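# Fork the loose switch onto the yellow-taped rack rails

## Task

Carry the unscrewed switch on the fork and slide it all the way in on the rack's rail pair that has yellow tape. The rack is loose on the table: it may tilt only a little, and it must finish in its original spot.

## Robot and tools

Robot: one six-joint arm with a rigid steel lifting fork in place of a gripper. The fork has no motor and no sensor, so no call has a tool number and no result reports a grip. A load stays on only through gravity, friction and the blade shape. The two blades are 240 mm long, 30 mm wide and 8 mm thick, with 110 mm between them. They point along the tool point's -y axis, and their load-bearing faces look along -z. When the tool's +z points straight down, the blades are level. If the blades dip toward their tips, the load slides off.

Tool point: this is the reported end_effector_position. It sits in the gap between the blades, halfway along them, on the plane of the load faces. The blade tips are 120 mm from it toward the tool's -y, and the upright back legs are 120 mm toward +y. A block on the wrist sticks out about 10 cm toward the fork's -y and turns with the fork. A heavy load makes the tool point sag below where it was sent and tilts the fork. Compare the reported pose with the one you commanded and send a corrected one.

Frame: everything uses the scene frame. Its origin is on the table top under the arm's base. +z is up, and +y is to the left when facing along +x. The arm's root is at (0, 0, +0.094) m and is tilted slightly.

Motion numbers: a row has 6 numbers in [-1, 1] in the order dx, dy, dz, rx, ry, rz. They are offsets, not poses. The offset is measured along the scene axes from the current Hand target, meaning the last commanded pose after clipping. The value 1.0 stands for 0.6 m of travel or 180 degrees of turn. rx, ry, rz together form one rotation vector, and the turn pivots on the Hand target's position. A translation longer than 1.0 is shortened along its own direction. At each control step the commanded orientation is clipped to within 32 degrees of the measured one. Repeating an offset moves the arm again, because each call starts from the new Hand target. The tool point often stops short of the Hand target. Waiting does not close that gap, but any new action does, even an all-zero one. If a gap remains, send the missing distance as a further offset.

execute_actions(actions, cameras): actions is a list of actions. Each action is a table of up to 15 rows, one row per 1/30 s step. A table shorter than 15 rows repeats its final row. Every row is counted from the Hand target as it was when that action began, not from the previous row. An empty actions list returns camera images and the scene number. cameras takes names from cam_head_left, cam_head_right and cam_wrist, or ["all"], or [] for none. An unknown name makes the call invalid.

move(target, speed, blend, blocking, cameras): this runs a straight path toward the offset target. target is one 6-number row, or a list of up to 15 rows. Every row in a list counts from the same starting Hand target, and the whole list must fit in 10 s. speed is in m/s, from 0.002 to 3.2, default 0.25. Turning is capped at twice that value in rad/s. You can give one speed or one per target. blend is in metres and rounds the corners between listed targets. The default 0 stops at each target. blocking=false returns after about 0.5 s while the motion keeps going. The path does not avoid obstacles. Keep it from passing near the arm's base, because that can flip the shoulder posture. Fast moves overshoot and stray from the path, especially with the arm stretched out.

The result includes a move: line giving how the move ended and which limits acted. done means it came to rest within 3 mm and 2 degrees. Other endings include off_target, moving, held and fault. Neither done nor off_target tells you whether anything was touched. limits=paced means the target was clipped, and limits=held means some steps were withheld.

Other tools: wait(seconds 0 to 10) lets time pass and ends early if a move finishes. stop brakes a running move, and the braking takes some distance. zoom_image(camera, region=[x0,y0,x1,y1] in image pixels, at most 504 by 504) enlarges part of the newest image from cam_head_left, cam_head_right or cam_wrist. read_manual gives licence texts only. finished_scene(scene) ends the scene permanently. The task must already be complete and must hold without the robot.

Result lines: the tool pose is given as position in metres plus quat_wxyz, with linear and angular velocities, all in the scene frame. The printed pose can be a few centimetres off, more at long reach. The Hand target line is the base for your next offsets. Joint velocities may show "within noise", and in that case the end-effector velocities are left out. Joint torques are total drive outputs, including gravity, and are noisy. Positive torque points toward a larger joint angle. The three cameras are 672x504. Calibration (K, distortion, T_world_to_cam) is given for each camera, and fixed cameras may have shifted slightly. The wrist image can lag during motion.

Cautions: the arm is stiff. Aiming even slightly past a firm contact can trigger a stop. A torque fault occurs at the load limits (shoulder pan and lift 293, elbow 133, wrists 49.8 N m). A force fault occurs at about 150 N net. Either fault halts the arm for 10 s. To release a push, command the target back past the tool point. Long loaded holds, stretched poses or pushing at unreachable goals heat the motors. A MOTOR HOT line appears at 70 °C, and the brakes lock at 85 °C for 30 to 60 s. Insert the switch slowly and level, and do not shove the unfixed rack or tip it. Never drop the load, release it while it is moving, or let anything leave the table. Loose objects may occasionally get a small push from outside.

Each tool is called after "Request:" as a command line: name --argument value for each argument, lists and objects as JSON in quotes; but a table of rows of numbers goes row by row, as --pt "numbers of a row", without its own name.

## Session

Request:
execute_actions --actions '[]'

Scene clock: 0.00 s.
end_effector_position=(+0.6600, +0.2529, +0.3169) end_effector_quat_wxyz=(+0.049, +0.971, +0.235, +0.002)
Joint positions: [3.144 -1.402 1.911 -2.097 -1.658 1.049]
Joint velocities: within noise
Joint torques (N m): no reading
Hand target: +0.6600, +0.2529, +0.3169; +0.049, +0.971, +0.235, +0.002

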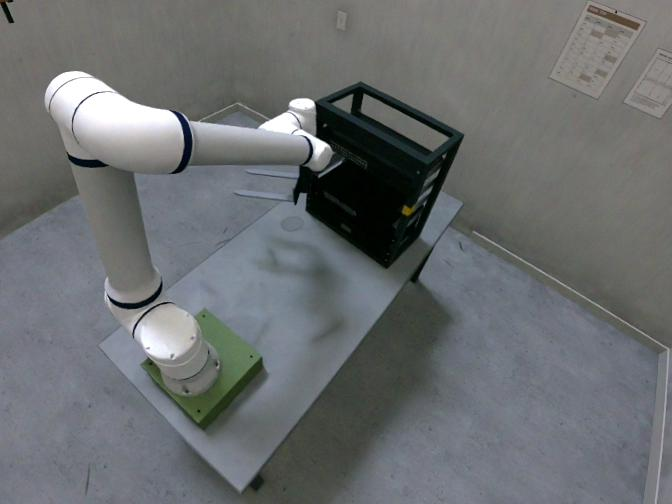

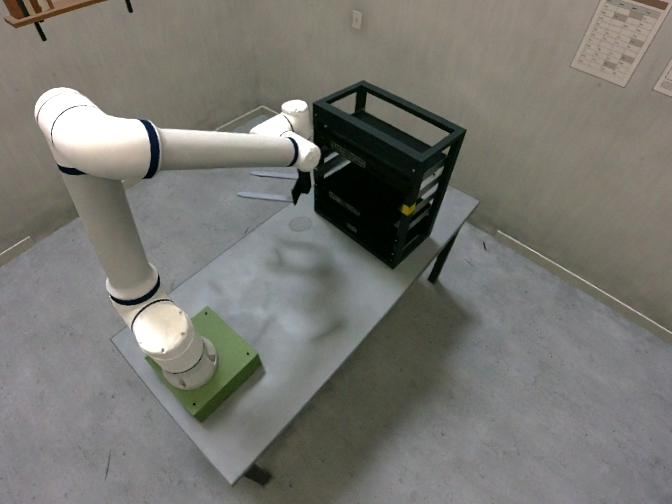

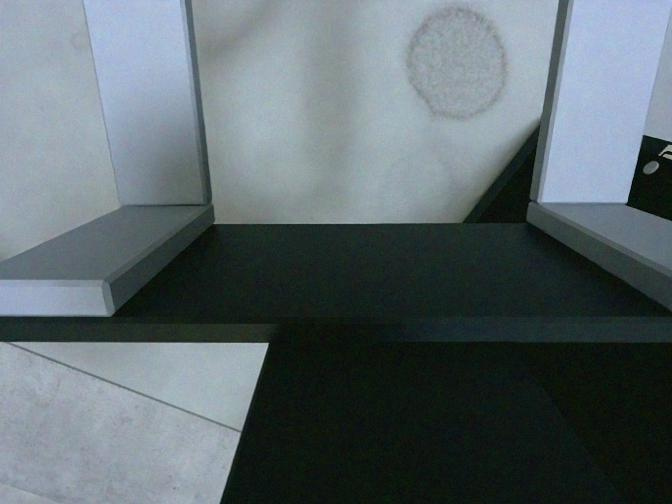

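Request:
zoom_image --camera "cam_head_left" --region '[220, 60, 480, 290]'

Request:
zoom_image --camera "cam_head_right" --region '[220, 60, 480, 290]'

Scaled by 1.938.

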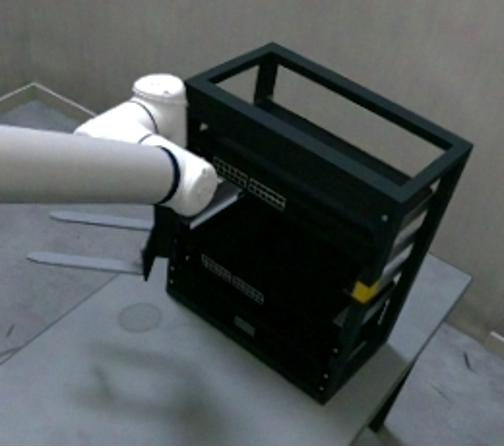

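Scaled by 1.938.

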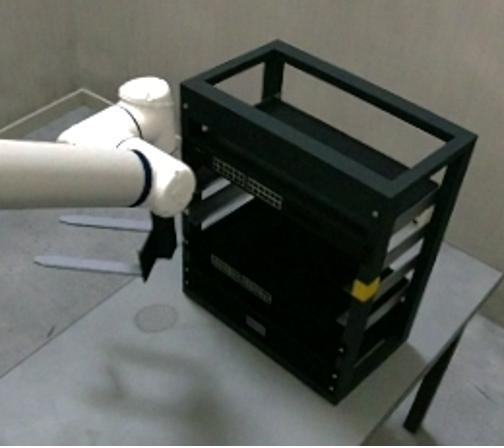

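Request:
move --target '[-0.067, -0.4215, 0.505, 0.5196, -0.3236, -0.4774]' --speed 0.4 --cameras '["all"]'

Scene clock: 75.20 s.
end_effector_position=(+0.6198, +0.0000, +0.6199) end_effector_quat_wxyz=(+0.500, -0.500, +0.500, -0.500)
Joint positions: [2.609 -1.401 2.667 -4.392 -0.992 3.139]
Joint torques (N m): [11.61 -25.64 -46.09 -8.59 -2.37 3.28]
Hand target: +0.6198, +0.0000, +0.6199; +0.500, -0.500, +0.500, -0.500
Off the commanded pose: 0.000 m, 0 deg.
move: done
camera_calibration:
cam_wrist: T_world_to_cam=[[0.0271416, -0.999555, -0.0124036, 0.000361932], [-0.346174, 0.00224195, -0.938168, 0.667429], [0.937778, 0.0297572, -0.345959, -0.27234], [0, 0, 0, 1]] pos_world=[0.486431, 0.00696949, 0.531946]

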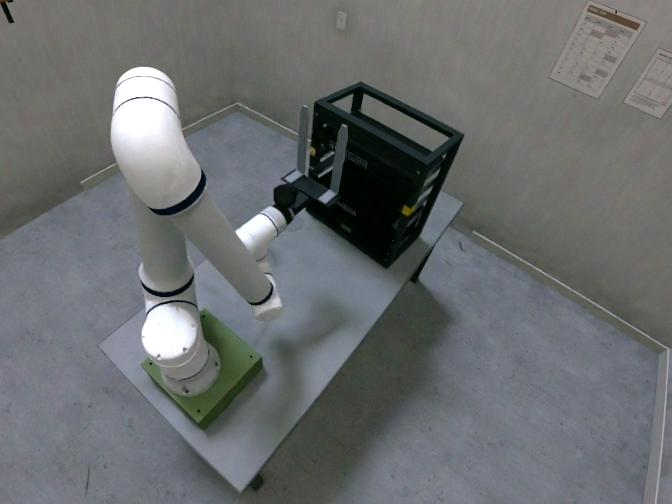

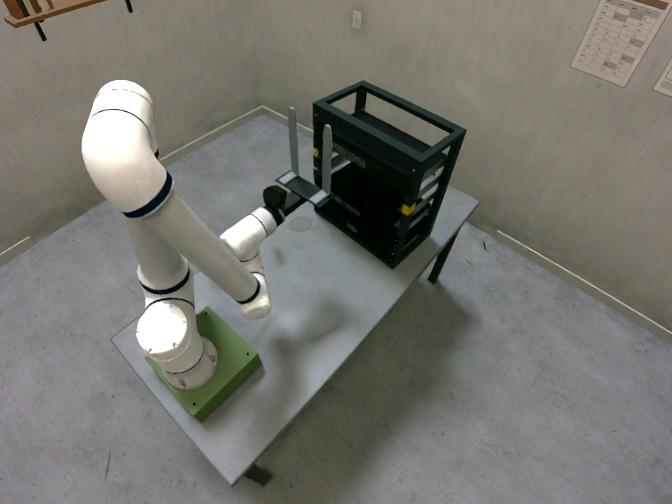

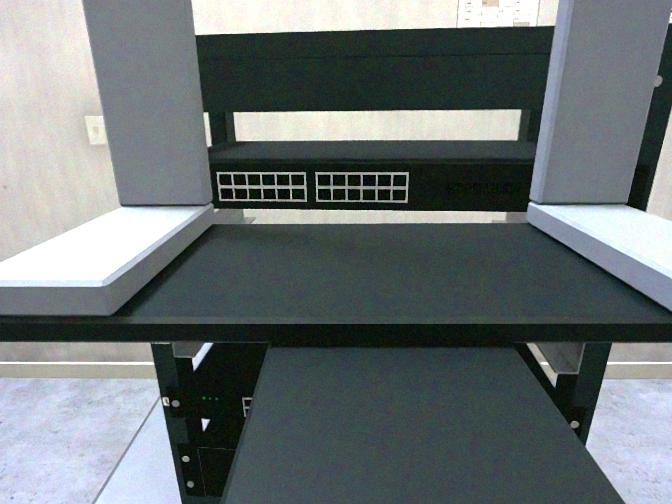

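Request:
zoom_image --camera "cam_head_left" --region '[290, 70, 480, 280]'

Request:
zoom_image --camera "cam_head_right" --region '[290, 70, 480, 280]'

Request:
zoom_image --camera "cam_wrist" --region '[180, 0, 600, 240]'

Request:
zoom_image --camera "cam_wrist" --region '[80, 330, 670, 504]'

Scaled by 2.400.

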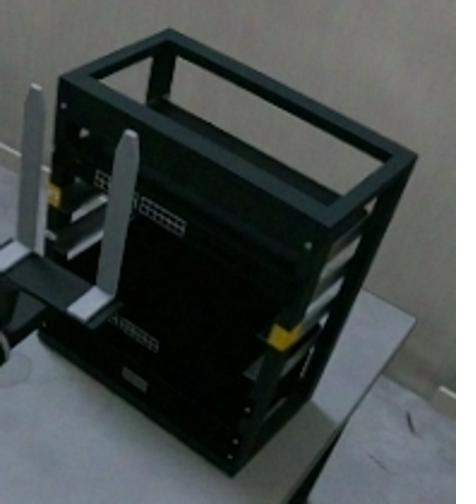

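Scaled by 2.400.

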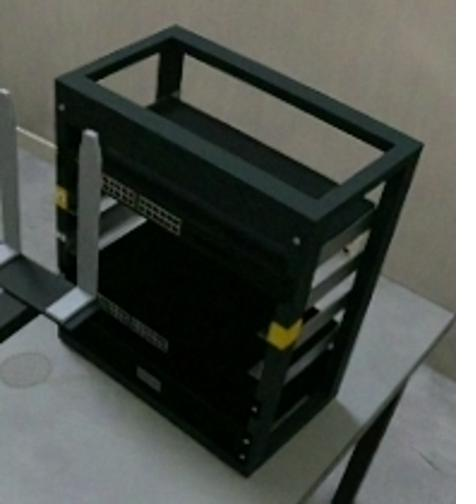

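Scaled by 1.200.

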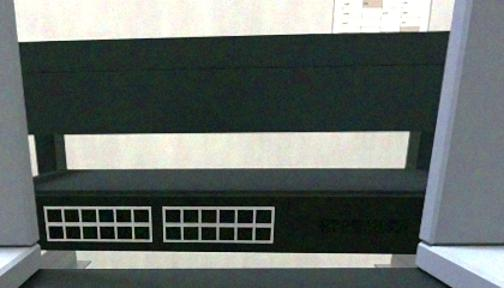

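Region (80, 330, 670, 504) is 590x174 pixels. A region can be at most 504 by 504 pixels.

Request:
move --target '[-0.03, 0, -0.583, -0.995, 0, 0]' --speed 0.5 --cameras '["all"]'

Scene clock: 98.30 s.
end_effector_position=(+0.6017, +0.0000, +0.2701) end_effector_quat_wxyz=(+0.496, +0.504, +0.496, +0.504)
Joint positions: [2.564 -1.229 2.719 -4.615 -0.947 0.013]
Joint torques (N m): [8.45 -29.19 -18.1 -8.44 -2.05 -2.14]
Hand target: +0.6018, +0.0000, +0.2701; +0.496, +0.504, +0.496, +0.504
Off the commanded pose: 0.000 m, 0 deg.
move: done
camera_calibration:
cam_wrist: T_world_to_cam=[[0.0268734, 0.999228, 0.0286396, -0.0143933], [-0.345965, -0.0175826, 0.938083, -0.173825], [0.937862, -0.0351178, 0.345226, -0.563175], [0, 0, 0, 1]] pos_world=[0.46843, -0.00845155, 0.357897]

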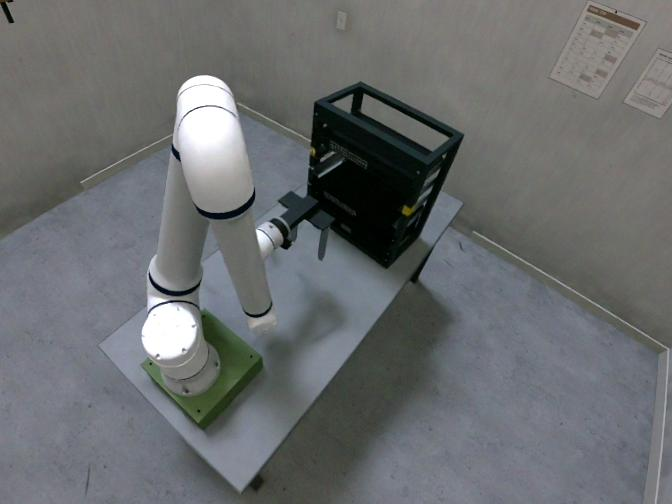

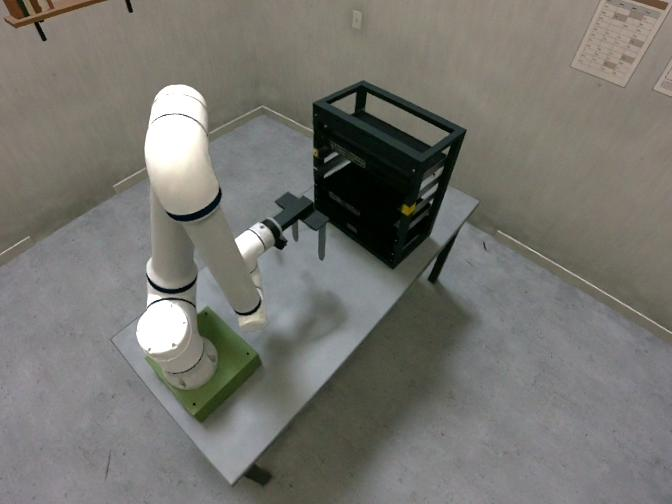

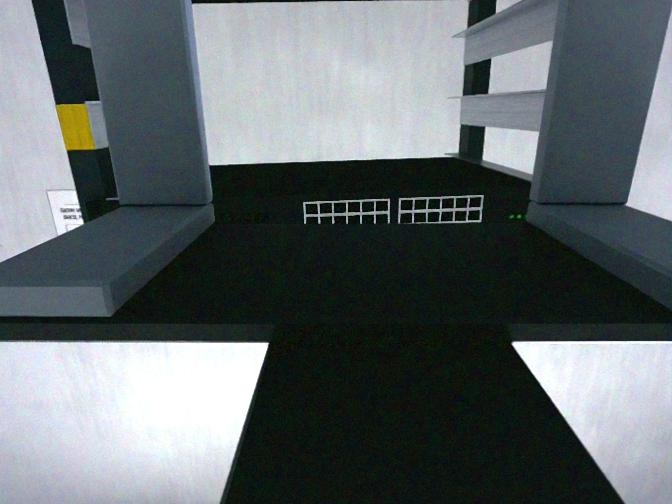

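Request:
move --target '[-0.08, 0, 0.05, 0, 0.222, 0]' --speed 0.4 --cameras '["cam_wrist"]'

Request:
zoom_image --camera "cam_wrist" --region '[100, 0, 600, 320]'

Scene clock: 119.03 s.
end_effector_position=(+0.5538, +0.0000, +0.3001) end_effector_quat_wxyz=(+0.297, +0.646, +0.636, +0.301)
Joint positions: [2.749 -1.766 2.487 -3.101 -1.239 -0.277]
Joint torques (N m): [10 -15.39 -83.39 -6.15 -0.83 -2.15]
Hand target: +0.5538, +0.0000, +0.3001; +0.297, +0.646, +0.636, +0.301
Off the commanded pose: 0.000 m, 0 deg.
move: done
camera_calibration:
cam_wrist: T_world_to_cam=[[0.0387234, 0.999241, 0.00427349, -0.0132622], [0.336996, -0.0170855, 0.941351, -0.597745], [0.940709, -0.0350122, -0.337402, -0.325357], [0, 0, 0, 1]] pos_world=[0.508017, -0.00835202, 0.452968]
Images, in order (width x height): cam_wrist 672x504.

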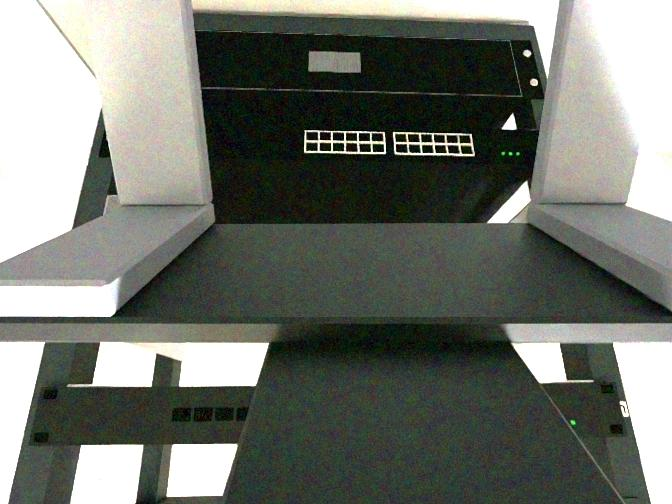

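Scaled by 1.008.

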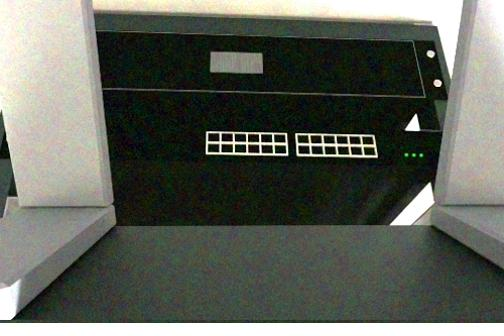

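Request:
zoom_image --camera "cam_wrist" --region '[400, 0, 620, 220]'

Request:
zoom_image --camera "cam_wrist" --region '[0, 330, 260, 504]'

Request:
zoom_image --camera "cam_wrist" --region '[500, 330, 672, 504]'

Request:
zoom_image --camera "cam_wrist" --region '[0, 80, 200, 220]'

Scaled by 2.291.

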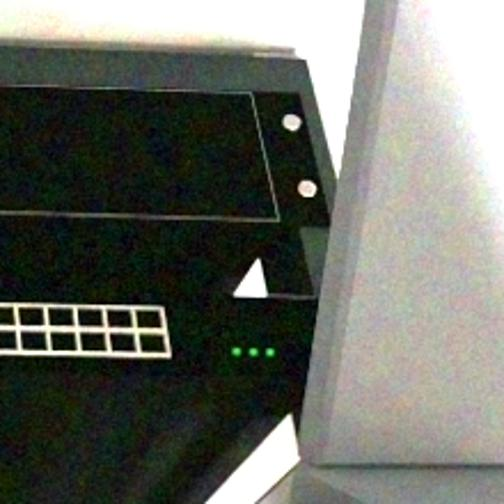

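Scaled by 1.938.

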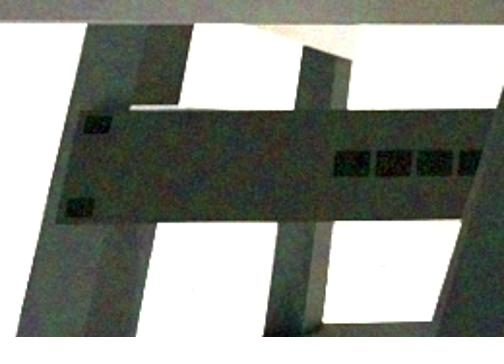

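Scaled by 2.897.

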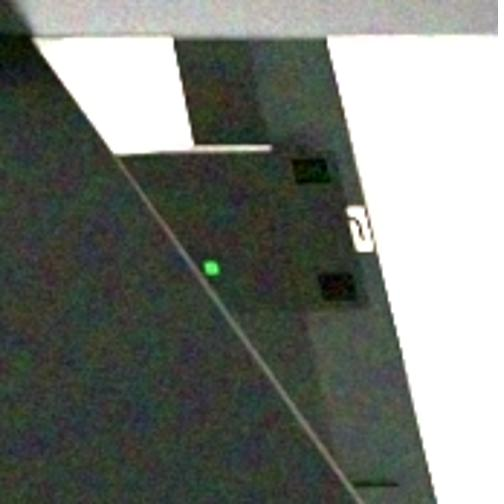

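Scaled by 2.520.

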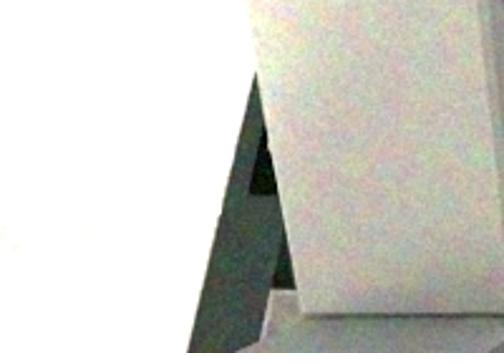

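Request:
move --target '[0, 0.25, 0, 0, 0, 0]' --speed 0.4 --cameras '["cam_wrist"]'

Request:
zoom_image --camera "cam_wrist" --region '[330, 0, 560, 230]'

Scene clock: 145.37 s.
end_effector_position=(+0.5538, +0.1499, +0.3001) end_effector_quat_wxyz=(+0.297, +0.646, +0.636, +0.301)
Joint positions: [3.109 -1.703 2.446 -3.172 -1.507 -0.031]
Joint torques (N m): [10.12 -21.33 -83.38 -11.61 -2.28 3.55]
Hand target: +0.5538, +0.1500, +0.3001; +0.297, +0.646, +0.636, +0.301
Off the commanded pose: 0.000 m, 0 deg.
move: done
camera_calibration:
cam_wrist: T_world_to_cam=[[0.038666, 0.999243, 0.00439352, -0.162974], [0.337204, -0.0171869, 0.941275, -0.595243], [0.940637, -0.0349138, -0.337614, -0.319993], [0, 0, 0, 1]] pos_world=[0.508017, 0.141448, 0.452969]
Images, in order (width x height): cam_wrist 672x504.

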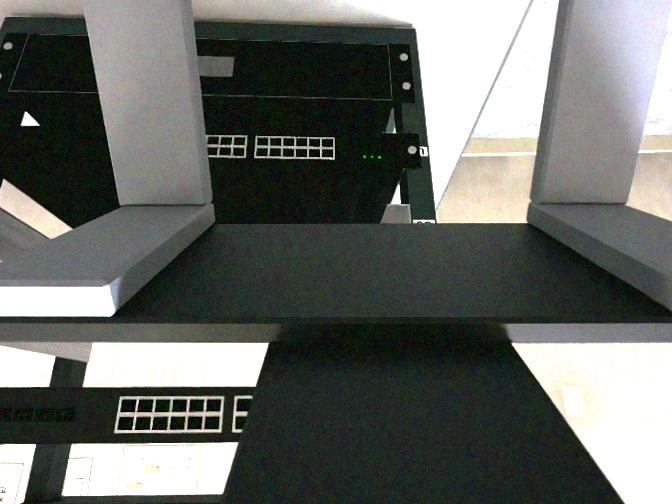

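Scaled by 2.191.

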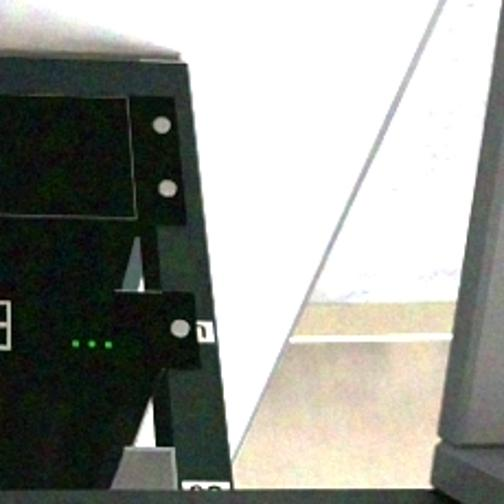

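Request:
wait --seconds 0.1 --cameras '["cam_head_left", "cam_head_right", "cam_wrist"]'

Request:
zoom_image --camera "cam_head_left" --region '[360, 120, 480, 280]'

Request:
zoom_image --camera "cam_head_right" --region '[360, 120, 480, 280]'

Request:
zoom_image --camera "cam_head_left" --region '[290, 70, 410, 230]'

Request:
zoom_image --camera "cam_head_right" --region '[290, 70, 410, 230]'

Scene clock: 209.80 s.
end_effector_position=(+0.5538, +0.1500, +0.3001) end_effector_quat_wxyz=(+0.297, +0.646, +0.636, +0.301)
Joint positions: [3.11 -1.703 2.445 -3.172 -1.507 -0.031]
Joint torques (N m): [9.32 -21.59 -83.64 -11.59 -2.16 3.45]
Hand target: +0.5538, +0.1500, +0.3001; +0.297, +0.646, +0.636, +0.301
Off the commanded pose: 0.000 m, 0 deg.
wait: 0.10 s; at rest from the start
camera_calibration:
cam_wrist: T_world_to_cam=[[0.0387241, 0.999241, 0.00426269, -0.163044], [0.337206, -0.0170833, 0.941276, -0.595257], [0.940634, -0.0350126, -0.337611, -0.319975], [0, 0, 0, 1]] pos_world=[0.508017, 0.141548, 0.452969]

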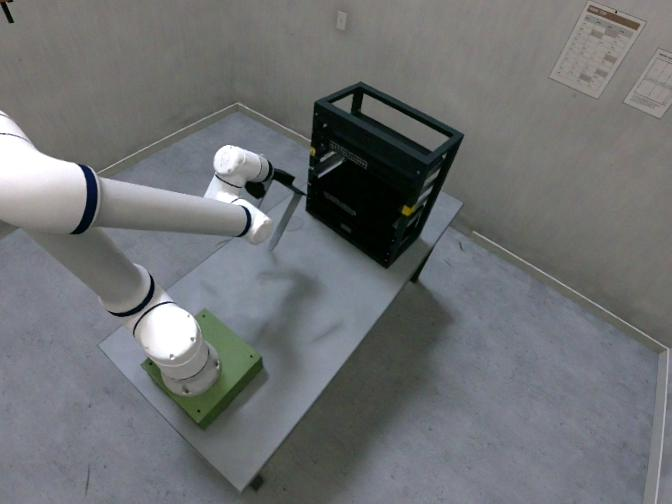

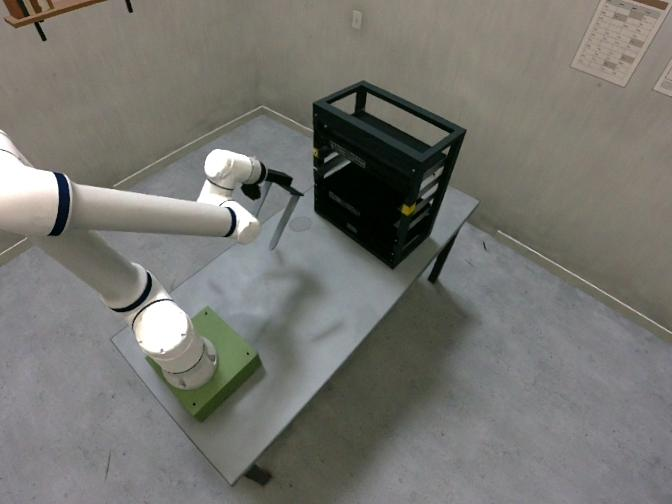

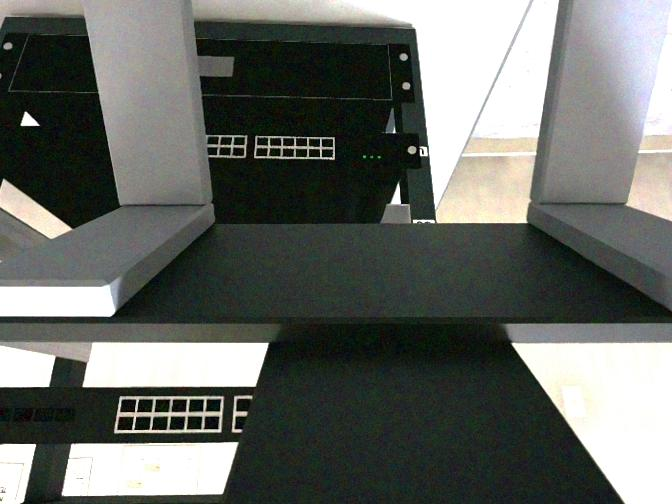

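Scaled by 3.150.

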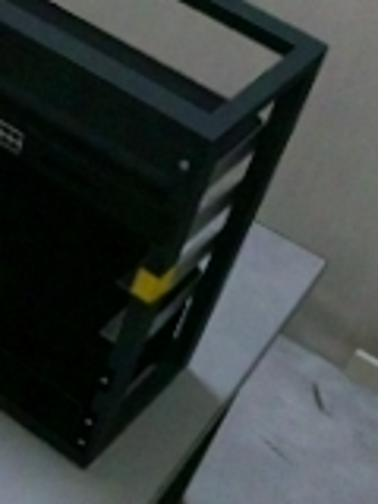

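Scaled by 3.150.

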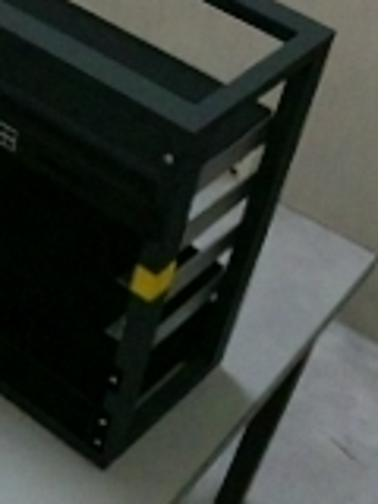

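Scaled by 3.150.

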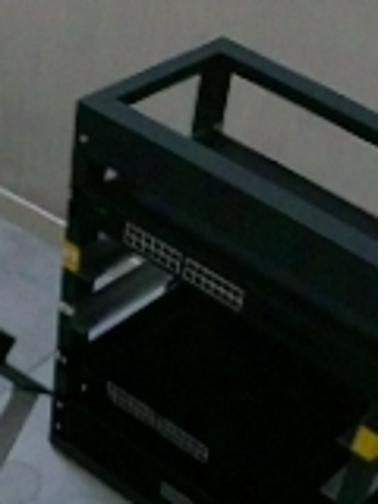

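Scaled by 3.150.

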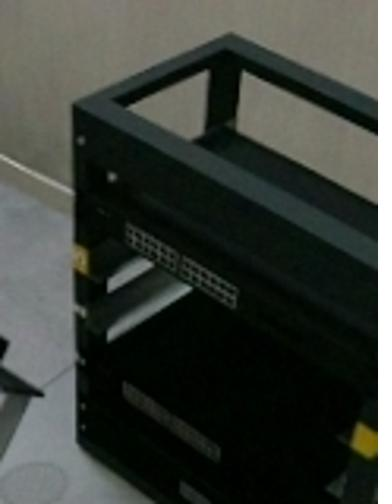

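Request:
move --target '[0.178, -0.2277, 0.2, -0.4157, 0.0125, 0.8913]' --speed 0.5 --cameras '["all"]'

Scene clock: 268.10 s.
end_effector_position=(+0.6606, +0.0134, +0.4201) end_effector_quat_wxyz=(+0.000, +0.681, -0.732, +0.000)
Joint positions: [2.879 -1.86 2.154 -1.851 -1.569 -3.378]
Joint torques (N m): [-21.78 -16.44 -99.28 -10.17 -2.21 -2.37]
Hand target: +0.6606, +0.0134, +0.4201; +0.000, +0.681, -0.732, +0.000
Off the commanded pose: 0.000 m, 0 deg.
move: done
camera_calibration:
cam_wrist: T_world_to_cam=[[-0.0860067, -0.99596, -0.0258224, 0.0904947], [-0.935279, 0.0717813, 0.346557, 0.342623], [-0.343303, 0.0539573, -0.937674, 0.714293], [0, 0, 0, 1]] pos_world=[0.57345, 0.0269938, 0.553372]

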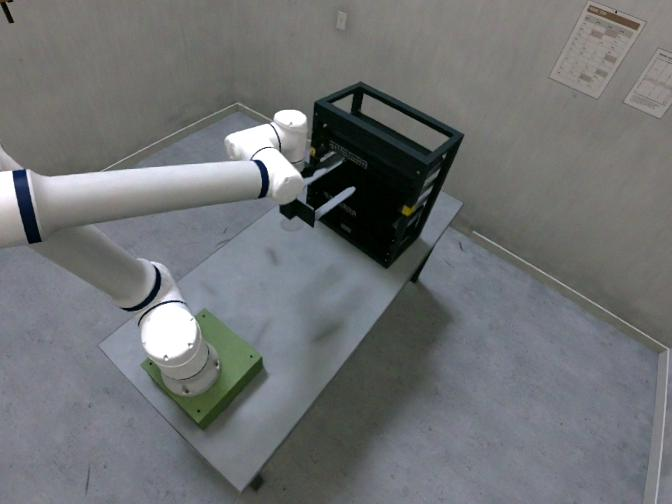

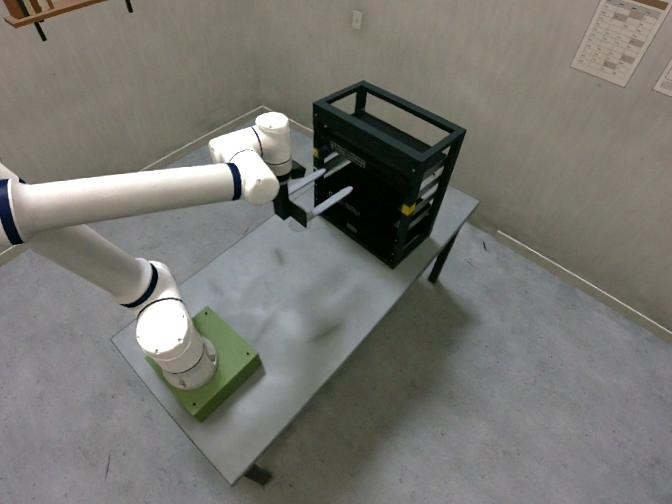

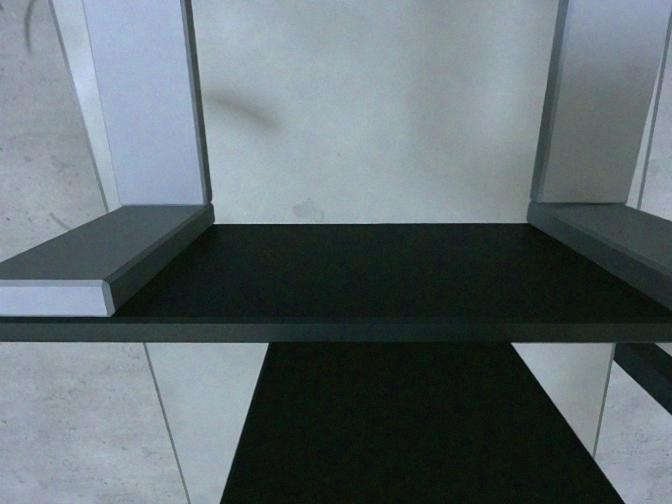

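Request:
zoom_image --camera "cam_head_left" --region '[260, 90, 430, 260]'

Request:
zoom_image --camera "cam_head_right" --region '[260, 90, 430, 260]'

Scaled by 2.965.

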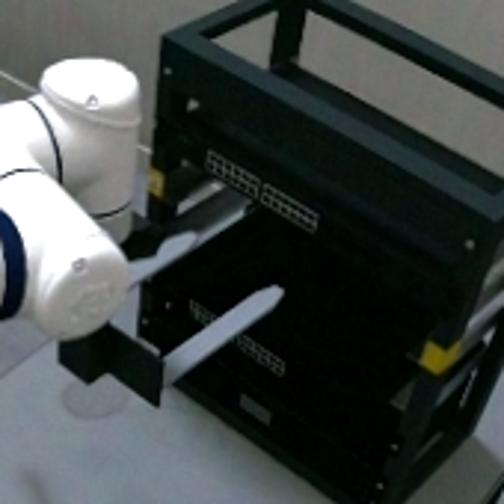

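Scaled by 2.965.

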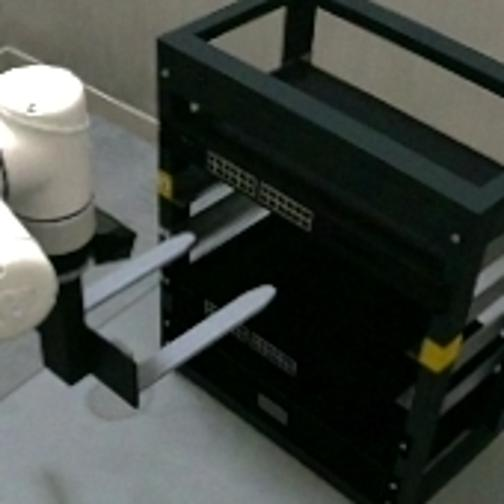

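Request:
move --target '[0.3158, -0.0232, 0, 0, 0, 0]' --speed 0.25 --cameras '["all"]'

Request:
zoom_image --camera "cam_head_left" --region '[260, 90, 430, 260]'

Request:
zoom_image --camera "cam_wrist" --region '[180, 0, 580, 240]'

Scene clock: 295.77 s.
end_effector_position=(+0.8498, -0.0005, +0.4201) end_effector_quat_wxyz=(+0.000, +0.681, -0.732, +0.000)
Joint positions: [2.944 -1.52 1.864 -1.901 -1.568 -3.313]
Joint torques (N m): [9.85 -51.92 -98.24 -5.25 -2.16 3.37]
Hand target: +0.8501, -0.0005, +0.4201; +0.000, +0.681, -0.732, +0.000
Off the commanded pose: 0.000 m, 0 deg.
move: done
camera_calibration:
cam_wrist: T_world_to_cam=[[-0.0856534, -0.995992, -0.0257462, 0.0926212], [-0.935341, 0.0714818, 0.346451, 0.520779], [-0.343222, 0.0537561, -0.937715, 0.779995], [0, 0, 0, 1]] pos_world=[0.762751, 0.0130943, 0.553372]

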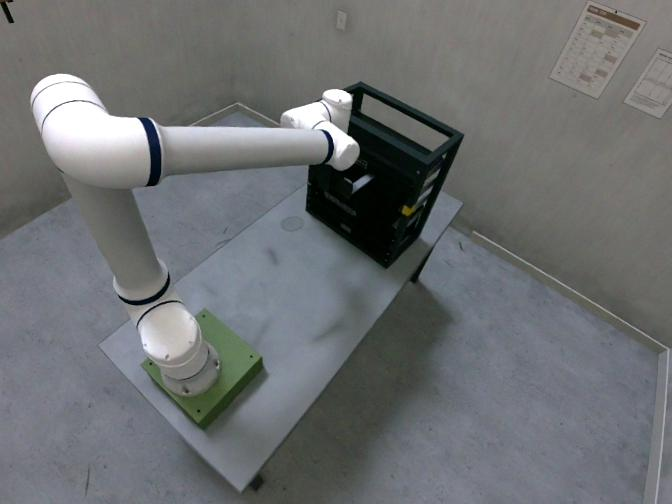

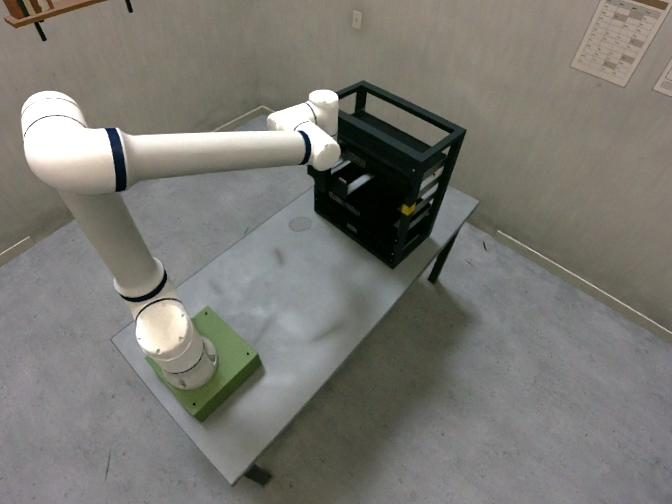

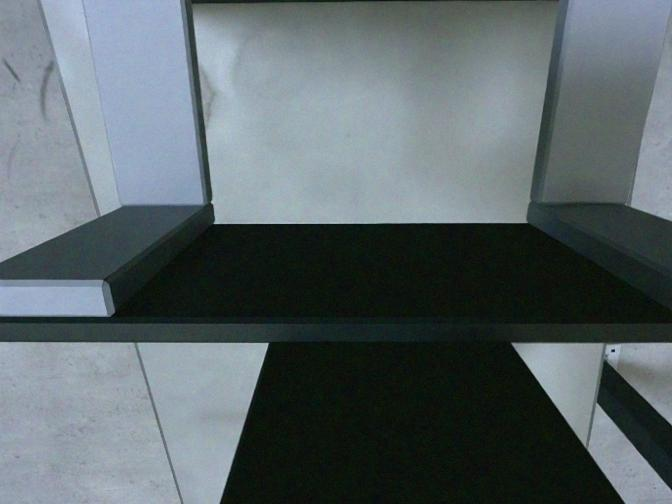

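Scaled by 2.965.

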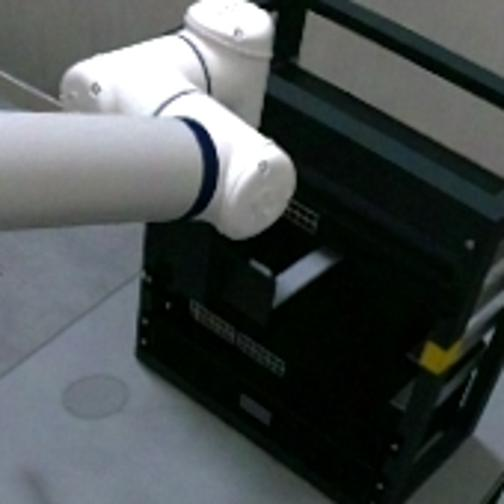

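Scaled by 1.260.

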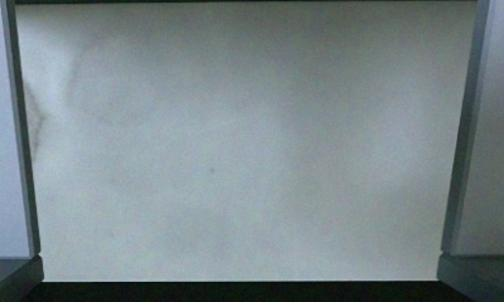

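Request:
move --target '[0.0831, -0.0061, 0, 0, 0, 0]' --speed 0.2 --cameras '["all"]'

Request:
zoom_image --camera "cam_head_left" --region '[290, 70, 430, 210]'

Request:
zoom_image --camera "cam_head_right" --region '[290, 70, 430, 210]'

Request:
zoom_image --camera "cam_wrist" --region '[180, 0, 580, 240]'

Scene clock: 314.90 s.
end_effector_position=(+0.8998, -0.0042, +0.4201) end_effector_quat_wxyz=(+0.000, +0.681, -0.732, +0.000)
Joint positions: [2.956 -1.438 1.775 -1.894 -1.568 -3.301]
Joint torques (N m): [9.52 -62.95 -97.56 -5.27 1.74 3.57]
Hand target: +0.8999, -0.0042, +0.4201; +0.000, +0.681, -0.732, +0.000
Off the commanded pose: 0.000 m, 0 deg.
move: done
camera_calibration:
cam_wrist: T_world_to_cam=[[-0.0856534, -0.995992, -0.0257462, 0.0932101], [-0.935341, 0.0714818, 0.346451, 0.567717], [-0.343222, 0.0537561, -0.937715, 0.79732], [0, 0, 0, 1]] pos_world=[0.812651, 0.00939427, 0.553372]

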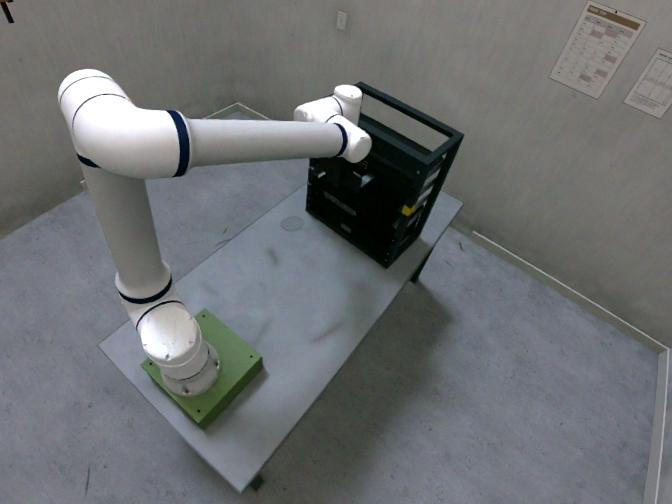

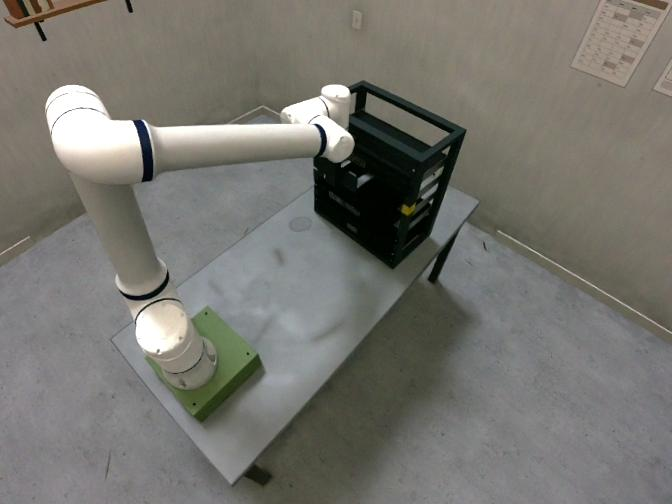

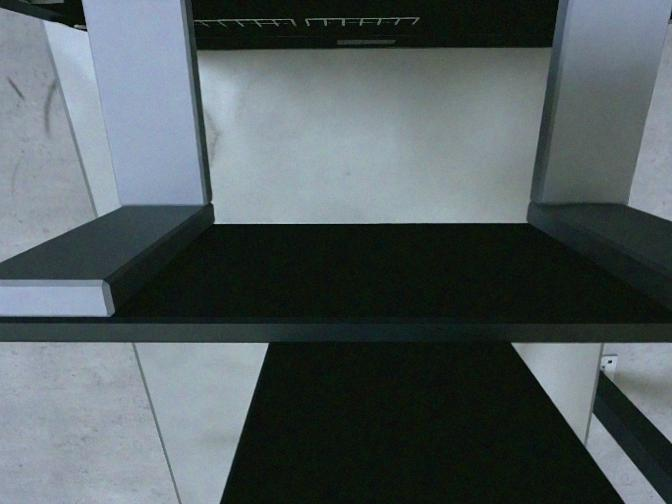

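Scaled by 3.600.

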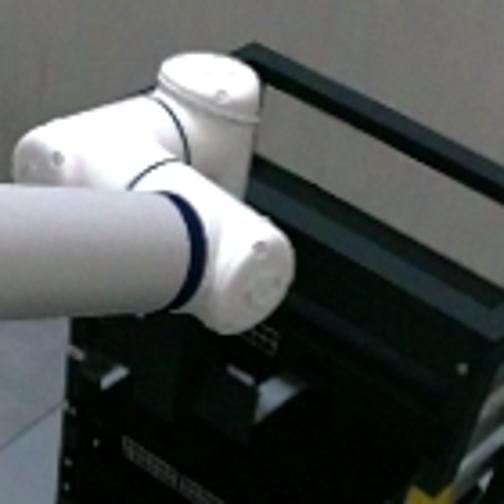

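Scaled by 3.600.

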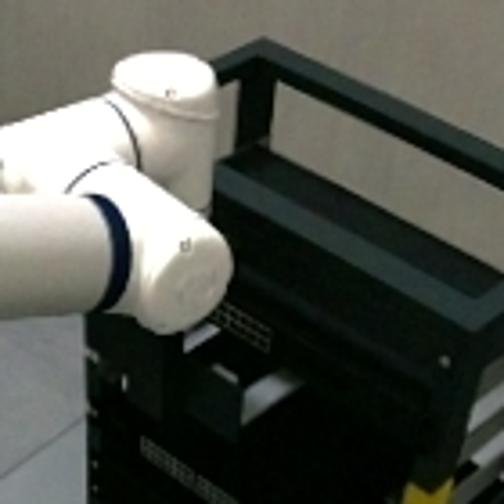

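Scaled by 1.260.

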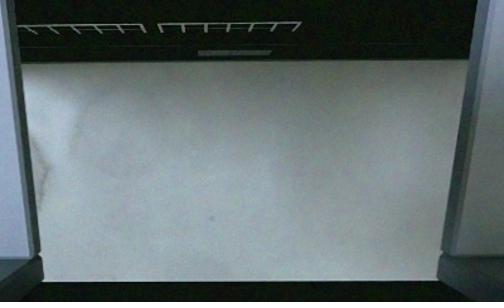

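Request:
zoom_image --camera "cam_wrist" --region '[200, 200, 260, 240]'

Request:
zoom_image --camera "cam_wrist" --region '[500, 200, 560, 240]'

Request:
zoom_image --camera "cam_wrist" --region '[190, 20, 250, 60]'

Request:
zoom_image --camera "cam_wrist" --region '[500, 20, 560, 60]'

Request:
zoom_image --camera "cam_wrist" --region '[0, 310, 60, 350]'

Request:
zoom_image --camera "cam_wrist" --region '[610, 310, 670, 350]'

Scaled by 8.400.

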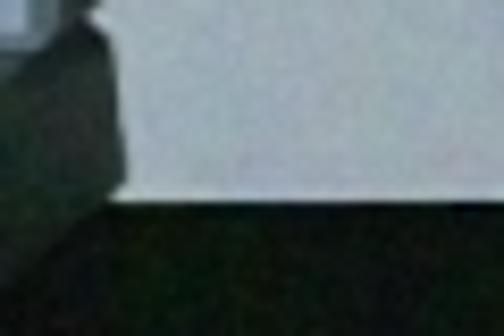

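Scaled by 8.400.

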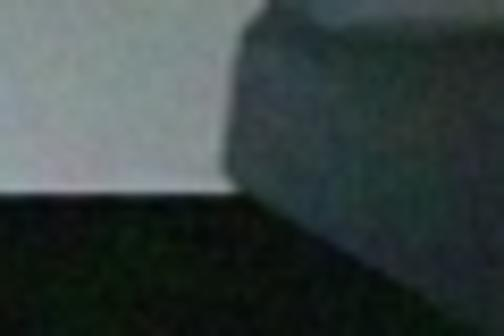

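Scaled by 8.400.

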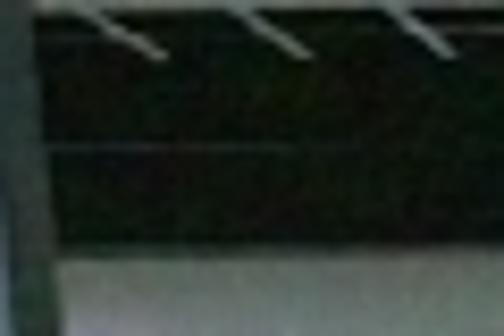

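Scaled by 8.400.

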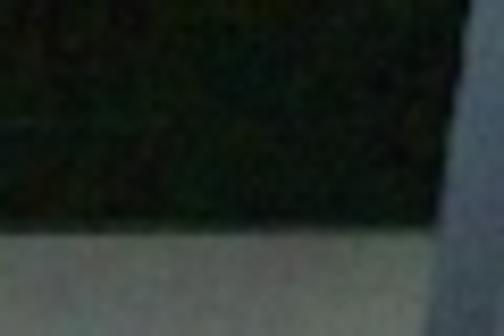

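Scaled by 8.400.

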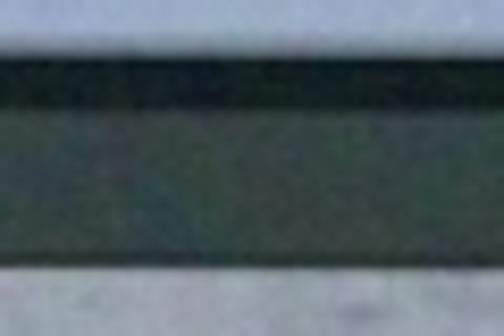

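Scaled by 8.400.

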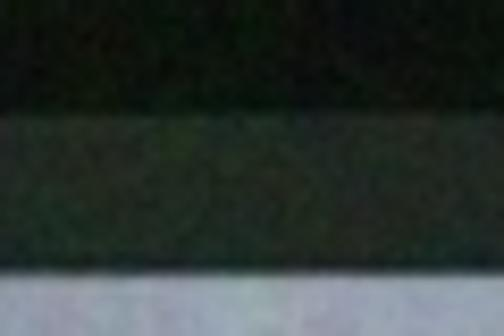

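Request:
move --target '[0, 0, 0.025, 0, 0, -0.0011]' --speed 0.05

Scene clock: 336.93 s.
end_effector_position=(+0.8999, -0.0042, +0.4348) end_effector_quat_wxyz=(+0.000, +0.680, -0.733, +0.000) end_effector_velocity=(-0.001, +0.000, +0.002) end_effector_angular_velocity=(+0.000, +0.001, +0.000)
Joint positions: [2.956 -1.445 1.756 -1.868 -1.568 -3.297]
Joint velocities: [0 -0.002 -0.003 0.005 0 0]
Joint torques (N m): [9.82 -90.49 -98.68 -4.97 0.3 3.31]
Hand target: +0.8999, -0.0042, +0.4351; +0.000, +0.680, -0.734, +0.000
Off the commanded pose: 0.000 m, 0 deg.
move: done

Request:
wait --seconds 0.3

Scene clock: 339.37 s.
end_effector_position=(+0.8999, -0.0042, +0.4351) end_effector_quat_wxyz=(+0.000, +0.680, -0.734, +0.000)
Joint positions: [2.956 -1.446 1.756 -1.867 -1.568 -3.297]
Joint torques (N m): [9.17 -88.89 -98.54 -5.25 1.85 3.35]
Hand target: +0.8999, -0.0042, +0.4351; +0.000, +0.680, -0.734, +0.000
Off the commanded pose: 0.000 m, 0 deg.
wait: 0.30 s; at rest from the start

Request:
move --target '[0, 0, 0.005, 0, 0, 0]' --speed 0.02

Request:
move --target '[0, 0, 0.005, 0, 0, 0]' --speed 0.02

Scene clock: 342.17 s.
end_effector_position=(+0.8999, -0.0042, +0.4379) end_effector_quat_wxyz=(+0.000, +0.680, -0.734, +0.000)
Joint positions: [2.956 -1.447 1.752 -1.862 -1.568 -3.297]
Joint torques (N m): [7.14 -90.03 -99 -5.22 1.91 2.64]
Hand target: +0.8999, -0.0042, +0.4381; +0.000, +0.680, -0.734, +0.000
Off the commanded pose: 0.000 m, 0 deg.
move: done

Scene clock: 342.87 s.
end_effector_position=(+0.8999, -0.0041, +0.4409) end_effector_quat_wxyz=(+0.000, +0.680, -0.734, +0.000)
Joint positions: [2.956 -1.448 1.748 -1.857 -1.568 -3.297]
Joint torques (N m): [-0.99 -105.82 -121.81 -11.94 -0.81 0.98]
Hand target: +0.8999, -0.0042, +0.4411; +0.000, +0.680, -0.734, +0.000
Off the commanded pose: 0.000 m, 0 deg.
move: done


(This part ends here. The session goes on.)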